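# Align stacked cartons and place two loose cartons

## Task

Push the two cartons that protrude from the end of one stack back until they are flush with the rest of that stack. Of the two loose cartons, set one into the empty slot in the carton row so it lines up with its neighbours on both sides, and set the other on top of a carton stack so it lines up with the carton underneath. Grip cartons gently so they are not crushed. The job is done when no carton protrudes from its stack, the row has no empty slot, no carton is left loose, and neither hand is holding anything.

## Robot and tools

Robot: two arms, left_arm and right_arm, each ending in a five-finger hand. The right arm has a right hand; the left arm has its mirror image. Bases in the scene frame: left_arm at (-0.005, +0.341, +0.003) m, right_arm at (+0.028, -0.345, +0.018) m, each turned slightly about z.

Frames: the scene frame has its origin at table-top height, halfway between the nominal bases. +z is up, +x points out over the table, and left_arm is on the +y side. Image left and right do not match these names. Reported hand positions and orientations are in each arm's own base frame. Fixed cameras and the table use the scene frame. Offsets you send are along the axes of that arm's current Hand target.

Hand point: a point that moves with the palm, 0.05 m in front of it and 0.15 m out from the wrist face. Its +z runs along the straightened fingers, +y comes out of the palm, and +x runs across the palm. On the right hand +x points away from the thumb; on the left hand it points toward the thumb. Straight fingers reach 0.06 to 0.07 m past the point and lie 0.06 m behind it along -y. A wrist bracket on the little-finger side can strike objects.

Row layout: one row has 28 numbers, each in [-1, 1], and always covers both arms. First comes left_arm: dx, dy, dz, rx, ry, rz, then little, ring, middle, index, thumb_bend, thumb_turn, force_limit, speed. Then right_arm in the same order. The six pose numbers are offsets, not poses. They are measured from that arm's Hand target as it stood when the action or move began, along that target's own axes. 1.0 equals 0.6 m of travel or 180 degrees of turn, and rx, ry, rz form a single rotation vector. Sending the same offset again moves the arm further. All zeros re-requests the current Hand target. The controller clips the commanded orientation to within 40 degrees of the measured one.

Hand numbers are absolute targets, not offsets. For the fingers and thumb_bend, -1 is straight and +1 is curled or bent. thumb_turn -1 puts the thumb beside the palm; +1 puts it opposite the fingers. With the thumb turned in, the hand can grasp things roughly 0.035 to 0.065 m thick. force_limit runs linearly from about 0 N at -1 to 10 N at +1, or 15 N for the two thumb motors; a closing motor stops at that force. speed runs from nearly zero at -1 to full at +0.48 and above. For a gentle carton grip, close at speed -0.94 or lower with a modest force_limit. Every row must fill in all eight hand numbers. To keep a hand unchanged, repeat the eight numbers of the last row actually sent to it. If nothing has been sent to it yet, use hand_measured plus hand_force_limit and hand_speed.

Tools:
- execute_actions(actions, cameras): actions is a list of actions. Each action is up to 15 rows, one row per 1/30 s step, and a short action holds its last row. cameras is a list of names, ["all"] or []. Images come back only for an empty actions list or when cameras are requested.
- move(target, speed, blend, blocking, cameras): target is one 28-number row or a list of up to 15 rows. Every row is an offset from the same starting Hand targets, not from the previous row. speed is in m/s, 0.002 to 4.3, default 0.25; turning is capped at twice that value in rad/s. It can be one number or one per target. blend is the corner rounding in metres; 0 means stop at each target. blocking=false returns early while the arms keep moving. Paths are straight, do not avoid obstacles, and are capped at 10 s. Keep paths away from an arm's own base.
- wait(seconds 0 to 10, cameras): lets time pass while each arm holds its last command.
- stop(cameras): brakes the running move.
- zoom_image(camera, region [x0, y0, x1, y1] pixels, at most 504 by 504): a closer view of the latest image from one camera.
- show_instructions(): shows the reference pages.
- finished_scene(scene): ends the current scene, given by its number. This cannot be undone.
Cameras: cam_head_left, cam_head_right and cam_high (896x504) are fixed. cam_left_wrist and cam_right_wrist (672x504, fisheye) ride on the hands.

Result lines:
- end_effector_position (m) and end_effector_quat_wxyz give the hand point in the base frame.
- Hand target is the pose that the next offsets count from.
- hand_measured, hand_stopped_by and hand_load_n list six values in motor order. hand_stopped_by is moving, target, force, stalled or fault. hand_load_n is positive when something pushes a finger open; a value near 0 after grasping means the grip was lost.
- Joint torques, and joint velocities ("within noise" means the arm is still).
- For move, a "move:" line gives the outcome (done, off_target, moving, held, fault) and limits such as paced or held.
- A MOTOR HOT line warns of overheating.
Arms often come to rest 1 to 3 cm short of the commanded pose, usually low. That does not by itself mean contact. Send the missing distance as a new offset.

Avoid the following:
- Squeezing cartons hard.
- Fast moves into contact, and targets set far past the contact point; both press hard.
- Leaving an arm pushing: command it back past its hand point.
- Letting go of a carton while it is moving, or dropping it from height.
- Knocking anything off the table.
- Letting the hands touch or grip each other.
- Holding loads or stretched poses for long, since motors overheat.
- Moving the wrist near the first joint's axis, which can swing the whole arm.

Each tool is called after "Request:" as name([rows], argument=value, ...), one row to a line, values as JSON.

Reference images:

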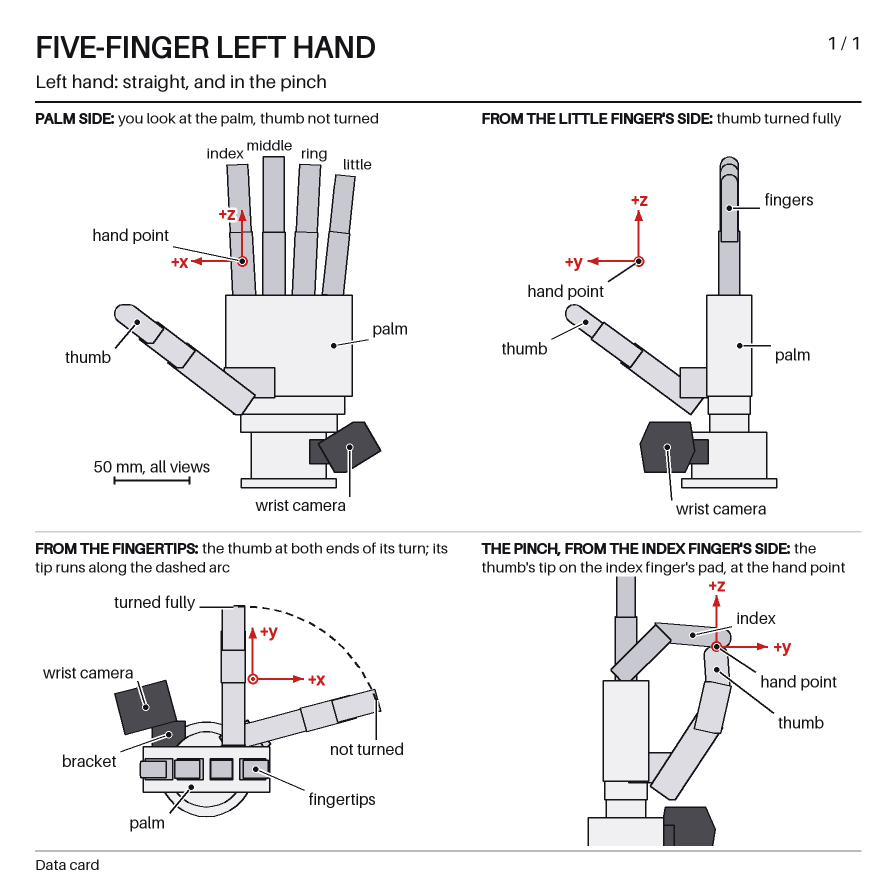

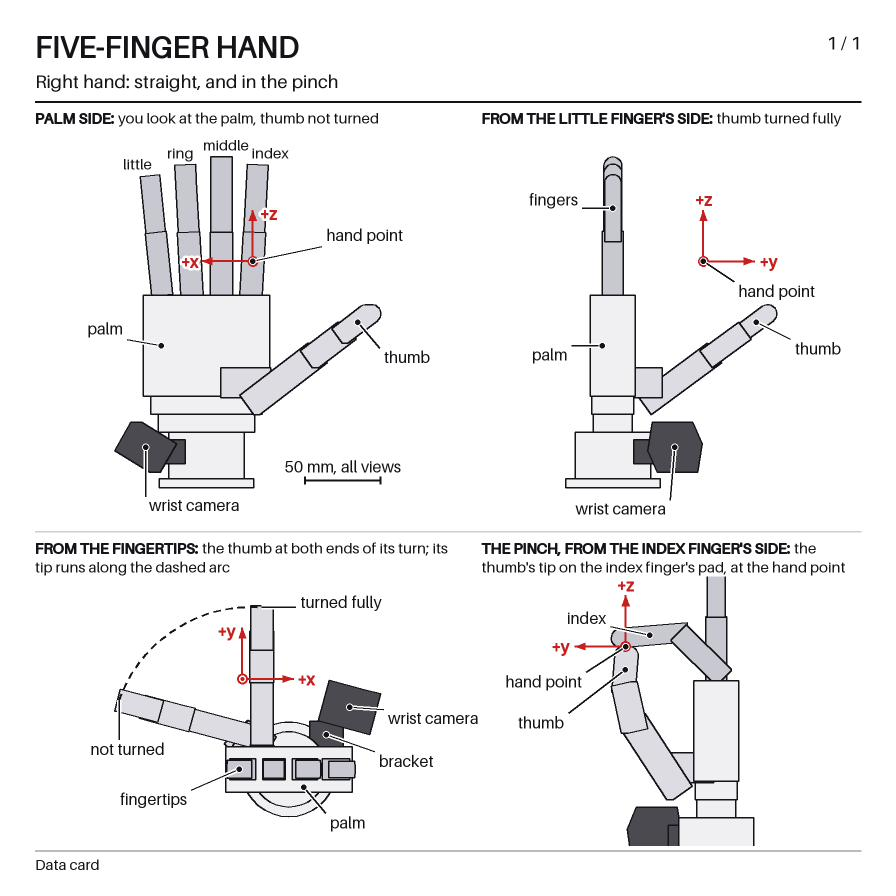

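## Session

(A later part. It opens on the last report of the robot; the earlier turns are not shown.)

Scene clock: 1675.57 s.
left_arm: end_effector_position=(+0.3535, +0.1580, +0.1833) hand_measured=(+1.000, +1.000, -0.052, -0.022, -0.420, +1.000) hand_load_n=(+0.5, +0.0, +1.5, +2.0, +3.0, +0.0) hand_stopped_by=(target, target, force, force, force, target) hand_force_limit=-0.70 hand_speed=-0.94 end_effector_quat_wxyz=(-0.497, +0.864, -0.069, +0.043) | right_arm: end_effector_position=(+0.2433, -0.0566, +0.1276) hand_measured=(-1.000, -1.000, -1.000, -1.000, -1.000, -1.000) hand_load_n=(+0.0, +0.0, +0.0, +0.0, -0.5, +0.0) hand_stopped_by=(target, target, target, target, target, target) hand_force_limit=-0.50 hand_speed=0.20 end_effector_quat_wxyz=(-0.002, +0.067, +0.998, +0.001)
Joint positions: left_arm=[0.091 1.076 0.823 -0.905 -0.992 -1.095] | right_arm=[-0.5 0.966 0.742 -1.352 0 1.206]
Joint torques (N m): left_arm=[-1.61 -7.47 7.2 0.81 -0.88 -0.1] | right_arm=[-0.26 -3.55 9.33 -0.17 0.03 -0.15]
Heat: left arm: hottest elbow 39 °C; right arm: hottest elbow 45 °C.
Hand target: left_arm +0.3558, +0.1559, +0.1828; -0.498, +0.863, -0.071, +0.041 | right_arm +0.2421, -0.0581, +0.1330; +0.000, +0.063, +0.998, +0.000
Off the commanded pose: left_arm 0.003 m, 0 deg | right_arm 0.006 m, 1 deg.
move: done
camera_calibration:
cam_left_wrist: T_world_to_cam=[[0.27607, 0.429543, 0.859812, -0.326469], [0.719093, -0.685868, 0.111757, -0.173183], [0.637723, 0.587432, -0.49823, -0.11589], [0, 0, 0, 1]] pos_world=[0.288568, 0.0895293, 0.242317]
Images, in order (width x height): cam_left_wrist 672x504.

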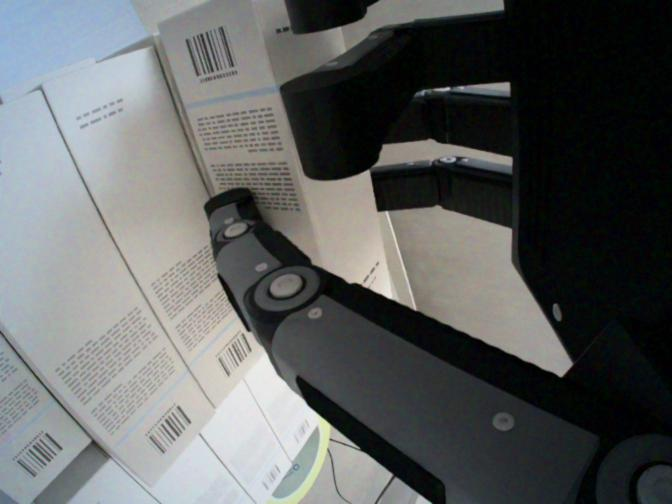

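Request:
move(target=[0.0052,0.0062,0.0026,0,0,0,1,1,0.1,0.1,0,1,-0.7,-0.94,0,0,0,0,0,0,-1,-1,-1,-1,-1,-1,-0.5,0.2], speed=0.04, cameras=["cam_left_wrist"])

Request:
zoom_image(camera="cam_left_wrist", region=[0, 0, 300, 220])

Scene clock: 1699.70 s.
left_arm: end_effector_position=(+0.3546, +0.1568, +0.1791) hand_measured=(+1.000, +1.000, -0.052, -0.022, -0.420, +1.000) hand_load_n=(+0.0, +0.0, +1.5, +2.5, +3.5, +0.0) hand_stopped_by=(target, target, force, force, force, target) hand_force_limit=-0.70 hand_speed=-0.94 end_effector_quat_wxyz=(-0.497, +0.864, -0.074, +0.038) | right_arm: end_effector_position=(+0.2433, -0.0566, +0.1276) hand_measured=(-1.000, -1.000, -1.000, -1.000, -1.000, -1.000) hand_load_n=(+0.0, +0.0, +0.0, +0.0, +0.0, +0.0) hand_stopped_by=(target, target, target, target, target, target) hand_force_limit=-0.50 hand_speed=0.20 end_effector_quat_wxyz=(-0.002, +0.067, +0.998, +0.001)
Joint positions: left_arm=[0.087 1.089 0.823 -0.905 -0.993 -1.095] | right_arm=[-0.5 0.966 0.742 -1.352 0 1.206]
Joint torques (N m): left_arm=[-1.67 -7.82 6.89 1.21 -0.89 -0.14] | right_arm=[0.03 -3.78 9.25 -0.28 0.03 -0.17]
Heat: left arm: hottest elbow 39 °C; right arm: hottest elbow 45 °C.
Hand target: left_arm +0.3587, +0.1549, +0.1789; -0.498, +0.863, -0.071, +0.041 | right_arm +0.2421, -0.0581, +0.1330; +0.000, +0.063, +0.998, +0.000
Off the commanded pose: left_arm 0.005 m, 0 deg | right_arm 0.006 m, 1 deg.
move: done
camera_calibration:
cam_left_wrist: T_world_to_cam=[[0.288816, 0.428306, 0.856235, -0.326286], [0.718011, -0.688488, 0.102204, -0.171865], [0.633282, 0.585268, -0.506375, -0.114646], [0, 0, 0, 1]] pos_world=[0.290241, 0.0885221, 0.238889]
Images, in order (width x height): cam_left_wrist 672x504.

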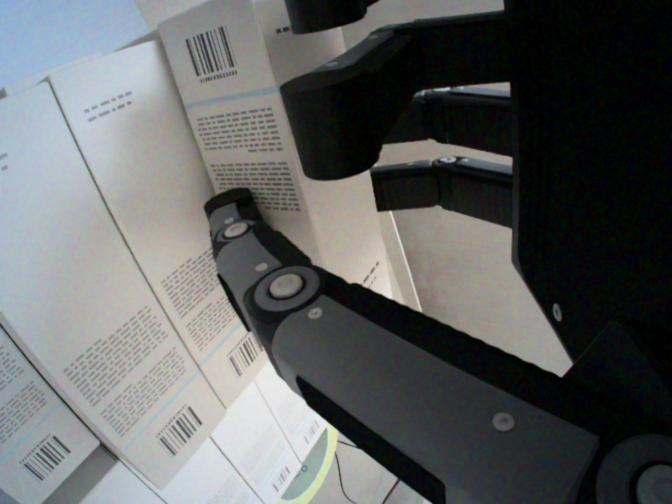

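Scaled by 1.680 from the camera's 672x504 image, which has a finer 960x720 frame.

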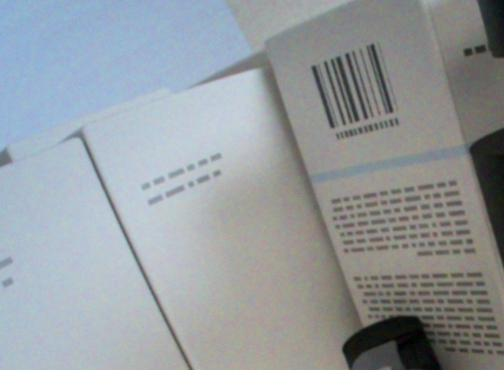

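Request:
move(target=[0.0030,0.0048,0.0052,0,0,0,1,1,0.1,0.1,0,1,-0.7,-0.94,0,0,0,0,0,0,-1,-1,-1,-1,-1,-1,-0.5,0.2], speed=0.04, cameras=["cam_left_wrist","cam_high"])

Request:
zoom_image(camera="cam_left_wrist", region=[0, 0, 300, 220])

Request:
zoom_image(camera="cam_high", region=[500, 120, 630, 260])

Scene clock: 1710.83 s.
left_arm: end_effector_position=(+0.3548, +0.1570, +0.1780) hand_measured=(+1.000, +1.000, -0.052, -0.022, -0.420, +1.000) hand_load_n=(+0.0, +0.0, +2.0, +2.0, +3.0, +0.0) hand_stopped_by=(target, target, force, force, force, target) hand_force_limit=-0.70 hand_speed=-0.94 end_effector_quat_wxyz=(-0.497, +0.864, -0.074, +0.036) | right_arm: end_effector_position=(+0.2433, -0.0566, +0.1276) hand_measured=(-1.000, -1.000, -1.000, -1.000, -1.000, -1.000) hand_load_n=(+0.0, +0.0, +0.0, +0.0, +0.0, +0.0) hand_stopped_by=(target, target, target, target, target, target) hand_force_limit=-0.50 hand_speed=0.20 end_effector_quat_wxyz=(-0.002, +0.067, +0.998, +0.001)
Joint positions: left_arm=[0.087 1.092 0.823 -0.905 -0.994 -1.095] | right_arm=[-0.5 0.966 0.742 -1.352 0 1.206]
Joint torques (N m): left_arm=[-1.14 -6.89 6.57 2.03 -0.83 -0.12] | right_arm=[0.5 -3.9 9.52 -0.21 0.06 -0.22]
Heat: left arm: hottest elbow 39 °C; right arm: hottest elbow 45 °C.
Hand target: left_arm +0.3607, +0.1558, +0.1749; -0.498, +0.863, -0.071, +0.041 | right_arm +0.2421, -0.0581, +0.1330; +0.000, +0.063, +0.998, +0.000
Off the commanded pose: left_arm 0.007 m, 1 deg | right_arm 0.006 m, 1 deg.
move: done
camera_calibration:
cam_left_wrist: T_world_to_cam=[[0.291289, 0.427731, 0.855685, -0.326191], [0.718637, -0.688245, 0.0993976, -0.171512], [0.631436, 0.585973, -0.507862, -0.114758], [0, 0, 0, 1]] pos_world=[0.290733, 0.0887251, 0.237883]
Images, in order (width x height): cam_high 896x504, cam_left_wrist 672x504.

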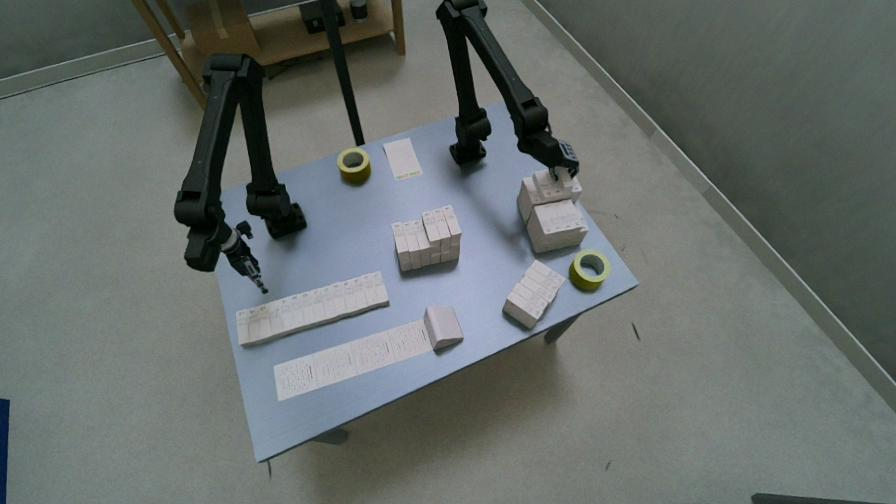

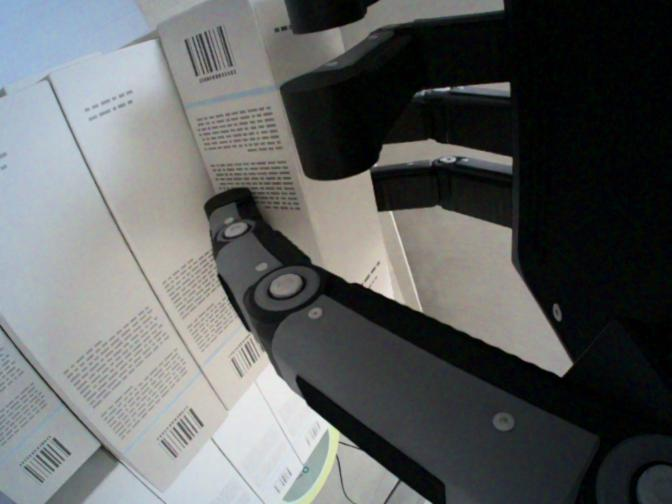

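Scaled by 1.680 from the camera's 672x504 image, which has a finer 960x720 frame.

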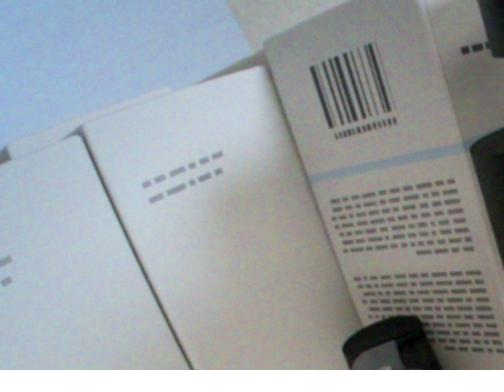

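Scaled by 3.600.

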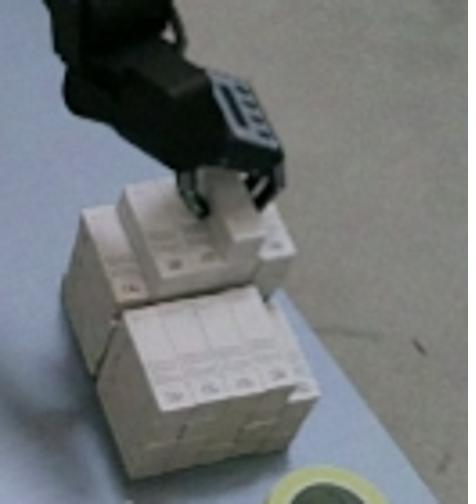

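Request:
move(target=[0,-0.0043,-0.0025,0,0,0,1,1,-0.4,-0.4,-0.6,1,-0.7,-0.85,0,0,0,0,0,0,-1,-1,-1,-1,-1,-1,-0.5,0.2], speed=0.04, cameras=["cam_left_wrist"])

Request:
zoom_image(camera="cam_left_wrist", region=[0, 0, 300, 220])

Scene clock: 1725.57 s.
left_arm: end_effector_position=(+0.3548, +0.1576, +0.1782) hand_measured=(+1.000, +1.000, -0.400, -0.400, -0.600, +1.000) hand_load_n=(+0.0, +0.0, +0.0, +0.0, +0.0, +0.0) hand_stopped_by=(target, target, target, target, target, target) hand_force_limit=-0.70 hand_speed=-0.85 end_effector_quat_wxyz=(-0.499, +0.863, -0.074, +0.036) | right_arm: end_effector_position=(+0.2433, -0.0566, +0.1276) hand_measured=(-1.000, -1.000, -1.000, -1.000, -1.000, -1.000) hand_load_n=(+0.0, +0.0, +0.0, +0.0, +0.0, +0.0) hand_stopped_by=(target, target, target, target, target, target) hand_force_limit=-0.50 hand_speed=0.20 end_effector_quat_wxyz=(-0.002, +0.067, +0.998, +0.001)
Joint positions: left_arm=[0.087 1.093 0.823 -0.904 -0.998 -1.095] | right_arm=[-0.5 0.966 0.742 -1.352 0 1.206]
Joint torques (N m): left_arm=[-1.44 -7.41 6.94 1.46 -0.65 -0.12] | right_arm=[-0.03 -4.25 9.42 -0.29 0.06 -0.1]
Heat: left arm: hottest elbow 39 °C; right arm: hottest elbow 45 °C.
Hand target: left_arm +0.3607, +0.1558, +0.1779; -0.498, +0.863, -0.071, +0.041 | right_arm +0.2421, -0.0581, +0.1330; +0.000, +0.063, +0.998, +0.000
Off the commanded pose: left_arm 0.006 m, 1 deg | right_arm 0.006 m, 1 deg.
move: done
camera_calibration:
cam_left_wrist: T_world_to_cam=[[0.290954, 0.425111, 0.857104, -0.326448], [0.719681, -0.687537, 0.0967042, -0.171103], [0.630401, 0.588705, -0.505985, -0.115339], [0, 0, 0, 1]] pos_world=[0.29083, 0.0890368, 0.237986]
Images, in order (width x height): cam_left_wrist 672x504.

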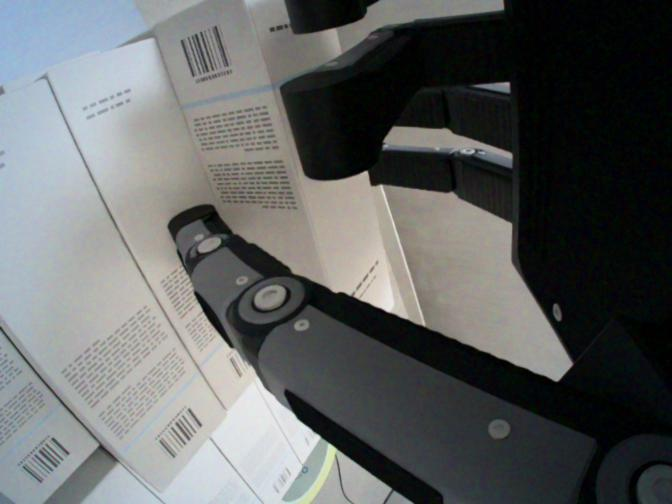

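Scaled by 1.680 from the camera's 672x504 image, which has a finer 960x720 frame.

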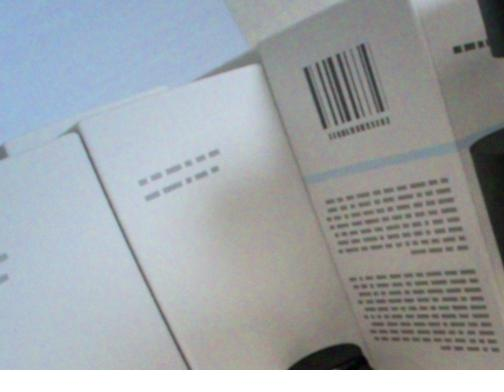

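Request:
move([
  [0,0,0,0,0,0,1,1,-0.6,-0.6,-0.85,1,-0.7,-0.8,0,0,0,0,0,0,-1,-1,-1,-1,-1,-1,-0.5,0.2],
  [0,-0.1154,-0.0666,0,0,0,1,1,-0.6,-0.6,-0.85,1,-0.7,-0.8,0,0,0,0,0,0,-1,-1,-1,-1,-1,-1,-0.5,0.2],
], speed=0.05, cameras=["cam_left_wrist","cam_high"])

Request:
zoom_image(camera="cam_left_wrist", region=[0, 0, 300, 220])

Request:
zoom_image(camera="cam_high", region=[500, 120, 630, 260])

Scene clock: 1736.70 s.
left_arm: end_effector_position=(+0.3501, +0.1571, +0.2302) hand_measured=(+1.000, +1.000, -0.600, -0.600, -0.848, +1.000) hand_load_n=(+0.0, +0.0, +0.0, +0.0, +0.0, +0.0) hand_stopped_by=(target, target, target, target, target, target) hand_force_limit=-0.70 hand_speed=-0.80 end_effector_quat_wxyz=(-0.494, +0.865, -0.084, +0.016) | right_arm: end_effector_position=(+0.2433, -0.0566, +0.1276) hand_measured=(-1.000, -1.000, -1.000, -1.000, -1.000, -1.000) hand_load_n=(+0.0, +0.0, +0.0, +0.0, +0.0, +0.0) hand_stopped_by=(target, target, target, target, target, target) hand_force_limit=-0.50 hand_speed=0.20 end_effector_quat_wxyz=(-0.002, +0.067, +0.998, +0.001)
Joint positions: left_arm=[0.087 1.079 0.964 -1.11 -0.997 -1.101] | right_arm=[-0.5 0.966 0.742 -1.352 0 1.206]
Joint torques (N m): left_arm=[-1.14 -10.11 10.07 0.79 -0.69 -0.01] | right_arm=[-0.56 -2.73 9.33 0.09 0.04 -0.15]
Heat: left arm: hottest elbow 39 °C; right arm: hottest elbow 45 °C.
Hand target: left_arm +0.3608, +0.1559, +0.2578; -0.498, +0.863, -0.071, +0.041 | right_arm +0.2421, -0.0581, +0.1330; +0.000, +0.063, +0.998, +0.000
Off the commanded pose: left_arm 0.030 m, 3 deg | right_arm 0.006 m, 1 deg.
move: off_target (left_arm)
camera_calibration:
cam_left_wrist: T_world_to_cam=[[0.328419, 0.431147, 0.840389, -0.379636], [0.725498, -0.684872, 0.0678414, -0.16895], [0.604808, 0.58742, -0.537721, -0.0692153], [0, 0, 0, 1]] pos_world=[0.289115, 0.0886282, 0.293285]
Images, in order (width x height): cam_high 896x504, cam_left_wrist 672x504.

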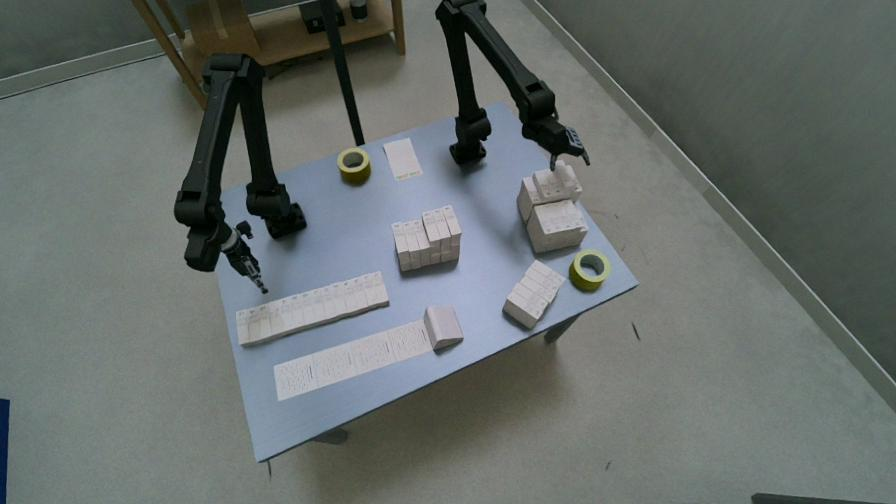

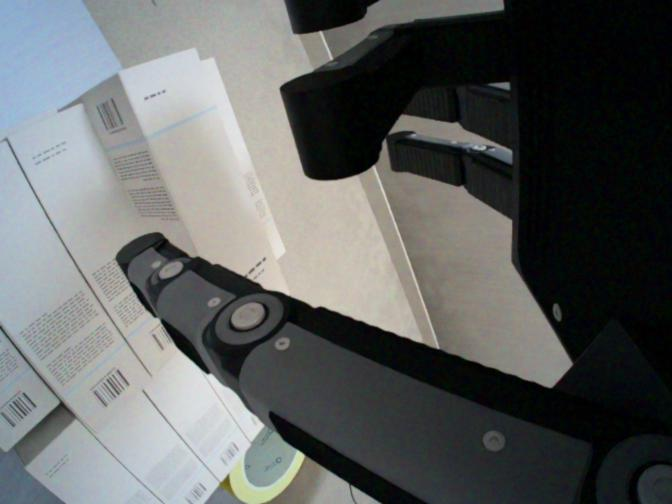

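Scaled by 1.680 from the camera's 672x504 image, which has a finer 960x720 frame.

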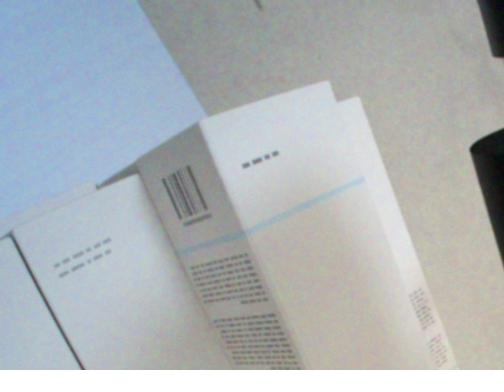

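Scaled by 3.600.

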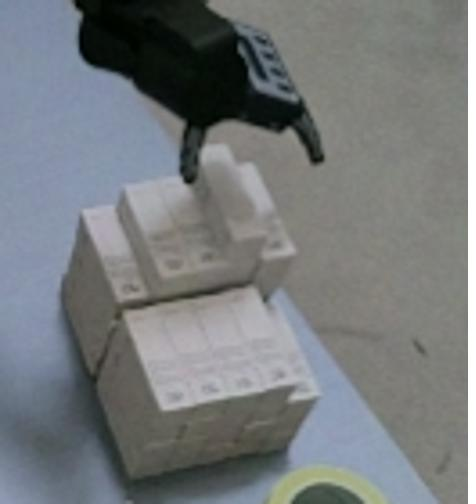

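Request:
move([
  [0,-0.0865,-0.05,0,0,0,1,1,-0.6,-0.6,-0.85,1,-0.7,-0.8,0,0,0,0,0,0,-1,-1,-1,-1,-1,-1,-0.5,0.2],
  [-0.1973,-0.0702,-0.0783,0,0,0,1,1,-0.6,-0.6,-0.85,1,-0.7,-0.8,0,0,0,0,0,0,-1,-1,-1,-1,-1,-1,-0.5,0.2],
], speed=0.1, cameras=["cam_left_wrist","cam_high","cam_head_left","cam_head_right"])

Request:
zoom_image(camera="cam_high", region=[500, 140, 610, 260])

Request:
zoom_image(camera="cam_head_right", region=[310, 200, 430, 330])

Scene clock: 1751.00 s.
left_arm: end_effector_position=(+0.2460, +0.1548, +0.3184) hand_measured=(+1.000, +1.000, -0.600, -0.600, -0.848, +1.000) hand_load_n=(+0.0, +0.0, +0.0, +0.0, +0.0, +0.0) hand_stopped_by=(target, target, target, target, target, target) hand_force_limit=-0.70 hand_speed=-0.80 end_effector_quat_wxyz=(-0.498, +0.863, -0.067, +0.047) | right_arm: end_effector_position=(+0.2433, -0.0566, +0.1276) hand_measured=(-1.000, -1.000, -1.000, -1.000, -1.000, -1.000) hand_load_n=(+0.0, +0.0, +0.0, +0.0, +0.0, +0.0) hand_stopped_by=(target, target, target, target, target, target) hand_force_limit=-0.50 hand_speed=0.20 end_effector_quat_wxyz=(-0.002, +0.067, +0.998, +0.001)
Joint positions: left_arm=[0.126 0.743 0.997 -1.352 -0.976 -1.034] | right_arm=[-0.5 0.966 0.742 -1.352 0 1.206]
Joint torques (N m): left_arm=[-0.03 -4.01 6.71 0.98 -0.57 0.2] | right_arm=[-0.32 -3.55 9.24 -0.17 0.06 -0.12]
Heat: left arm: hottest elbow 40 °C; right arm: hottest elbow 45 °C.
Hand target: left_arm +0.2409, +0.1559, +0.3178; -0.498, +0.863, -0.071, +0.041 | right_arm +0.2421, -0.0581, +0.1330; +0.000, +0.063, +0.998, +0.000
Off the commanded pose: left_arm 0.005 m, 1 deg | right_arm 0.006 m, 1 deg.
move: done
camera_calibration:
cam_left_wrist: T_world_to_cam=[[0.268723, 0.427329, 0.863237, -0.410539], [0.716347, -0.687783, 0.117477, -0.114027], [0.643921, 0.586809, -0.490939, 0.0180309], [0, 0, 0, 1]] pos_world=[0.180394, 0.0864284, 0.37664]
Images, in order (width x height): cam_head_left 896x504, cam_head_right 896x504, cam_high 896x504, cam_left_wrist 672x504.

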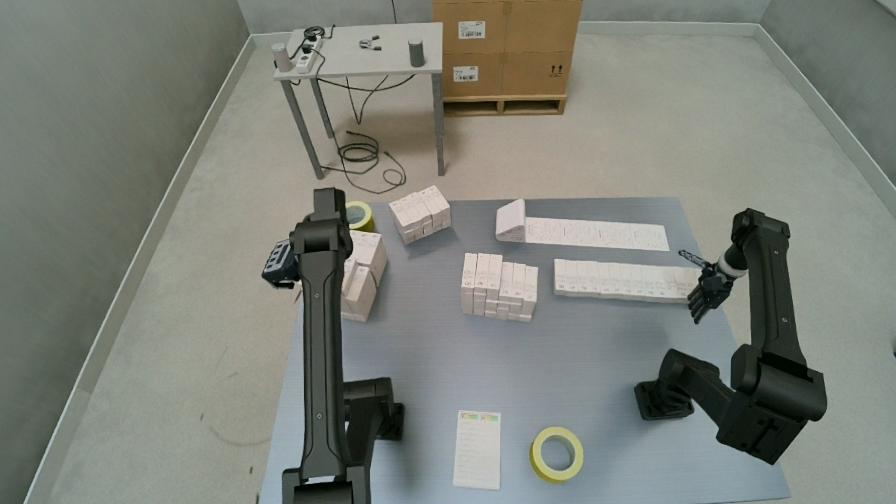

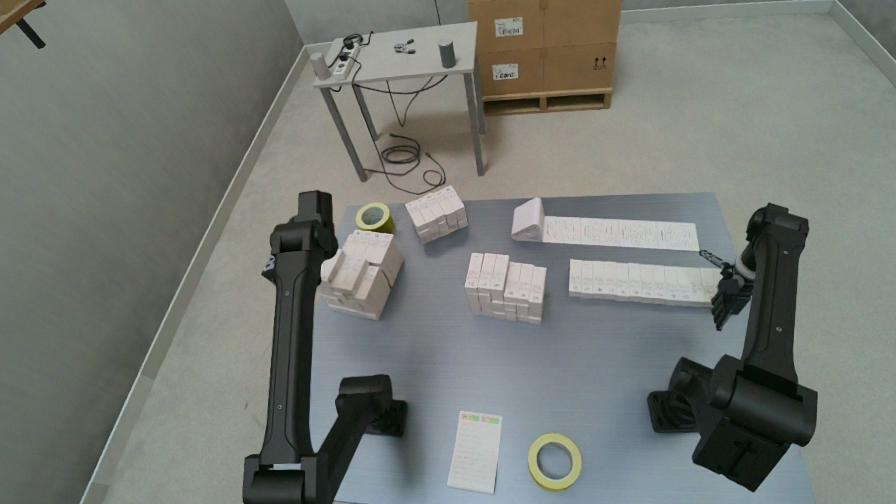

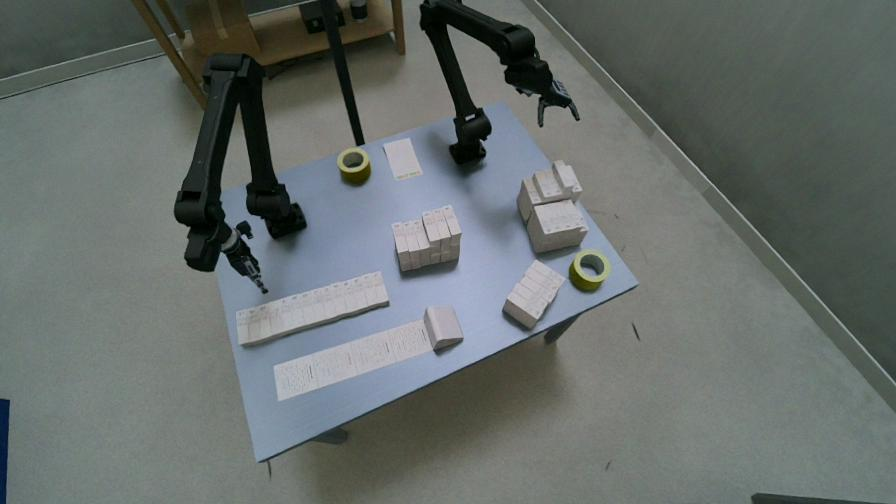

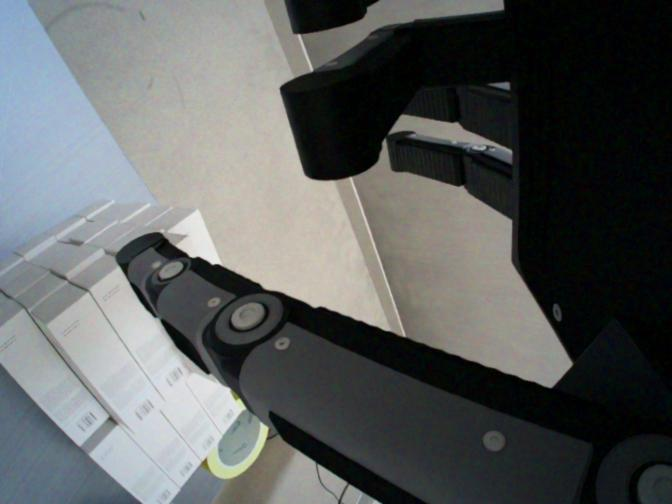

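Scaled by 4.200.

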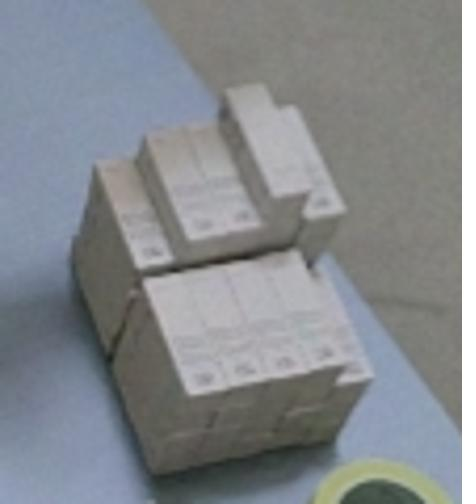

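Scaled by 3.877.

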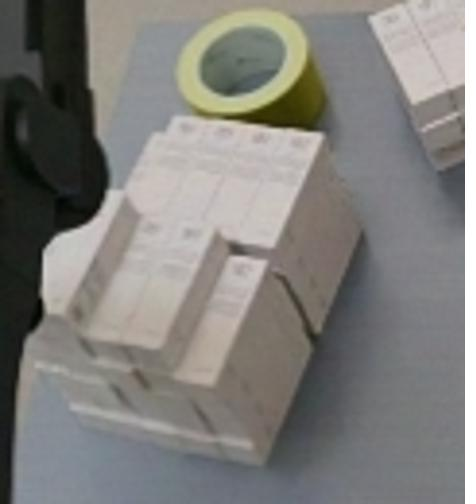

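Request:
zoom_image(camera="cam_left_wrist", region=[0, 180, 240, 360])

Request:
zoom_image(camera="cam_head_left", region=[280, 180, 560, 340])

Request:
zoom_image(camera="cam_head_right", region=[440, 170, 740, 340])

Request:
zoom_image(camera="cam_high", region=[360, 180, 500, 300])

Request:
zoom_image(camera="cam_right_wrist", region=[120, 120, 672, 400])

Scaled by 2.100 from the camera's 672x504 image, which has a finer 960x720 frame.

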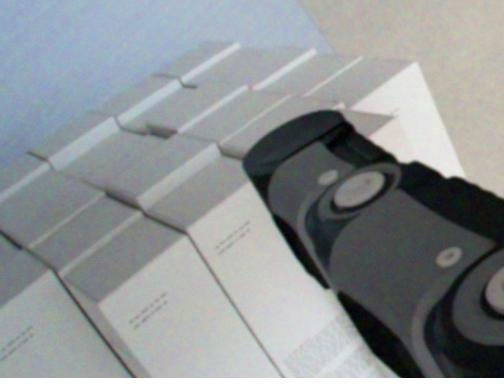

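Scaled by 1.800.

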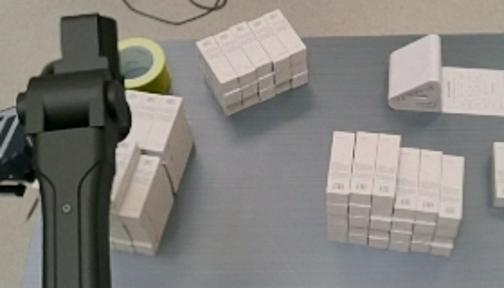

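Scaled by 1.680.

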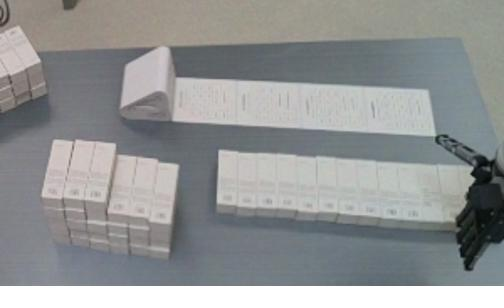

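Scaled by 3.600.

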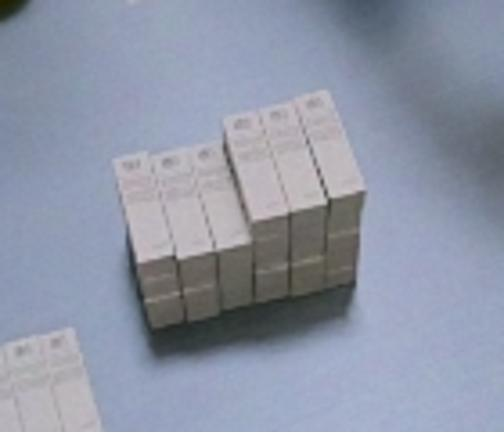

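This scene's latest camera images include none from cam_right_wrist. They are from: cam_head_left, cam_head_right, cam_high, cam_left_wrist. cam_right_wrist's image comes with the result of a call that names it in "cameras".

Request:
zoom_image(camera="cam_head_left", region=[455, 245, 545, 330])

Request:
zoom_image(camera="cam_head_right", region=[460, 245, 555, 330])

Request:
zoom_image(camera="cam_head_left", region=[545, 250, 705, 310])

Request:
zoom_image(camera="cam_head_right", region=[310, 220, 410, 325])

Scaled by 5.600.

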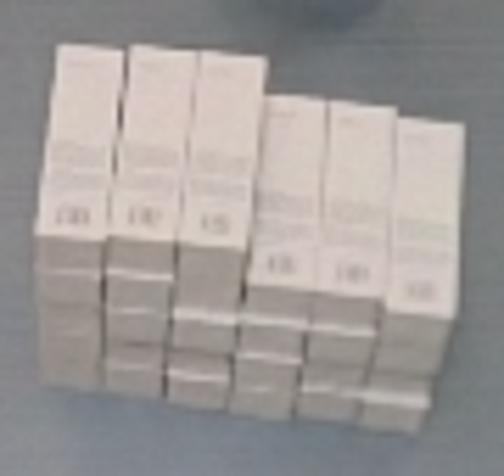

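Scaled by 5.305.

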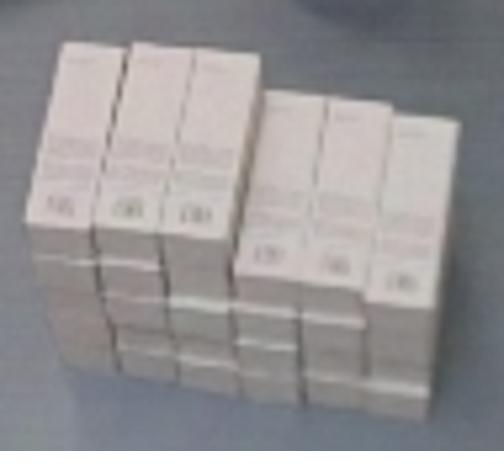

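Scaled by 3.150.

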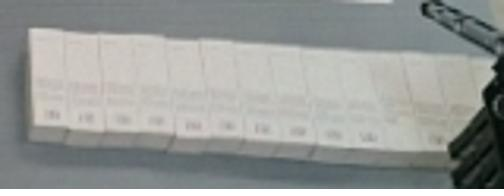

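Scaled by 4.800.

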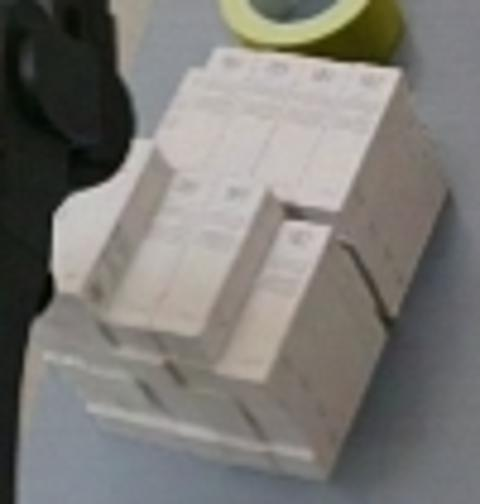

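Request:
finished_scene(scene=2)

The scene is finished: the task was done.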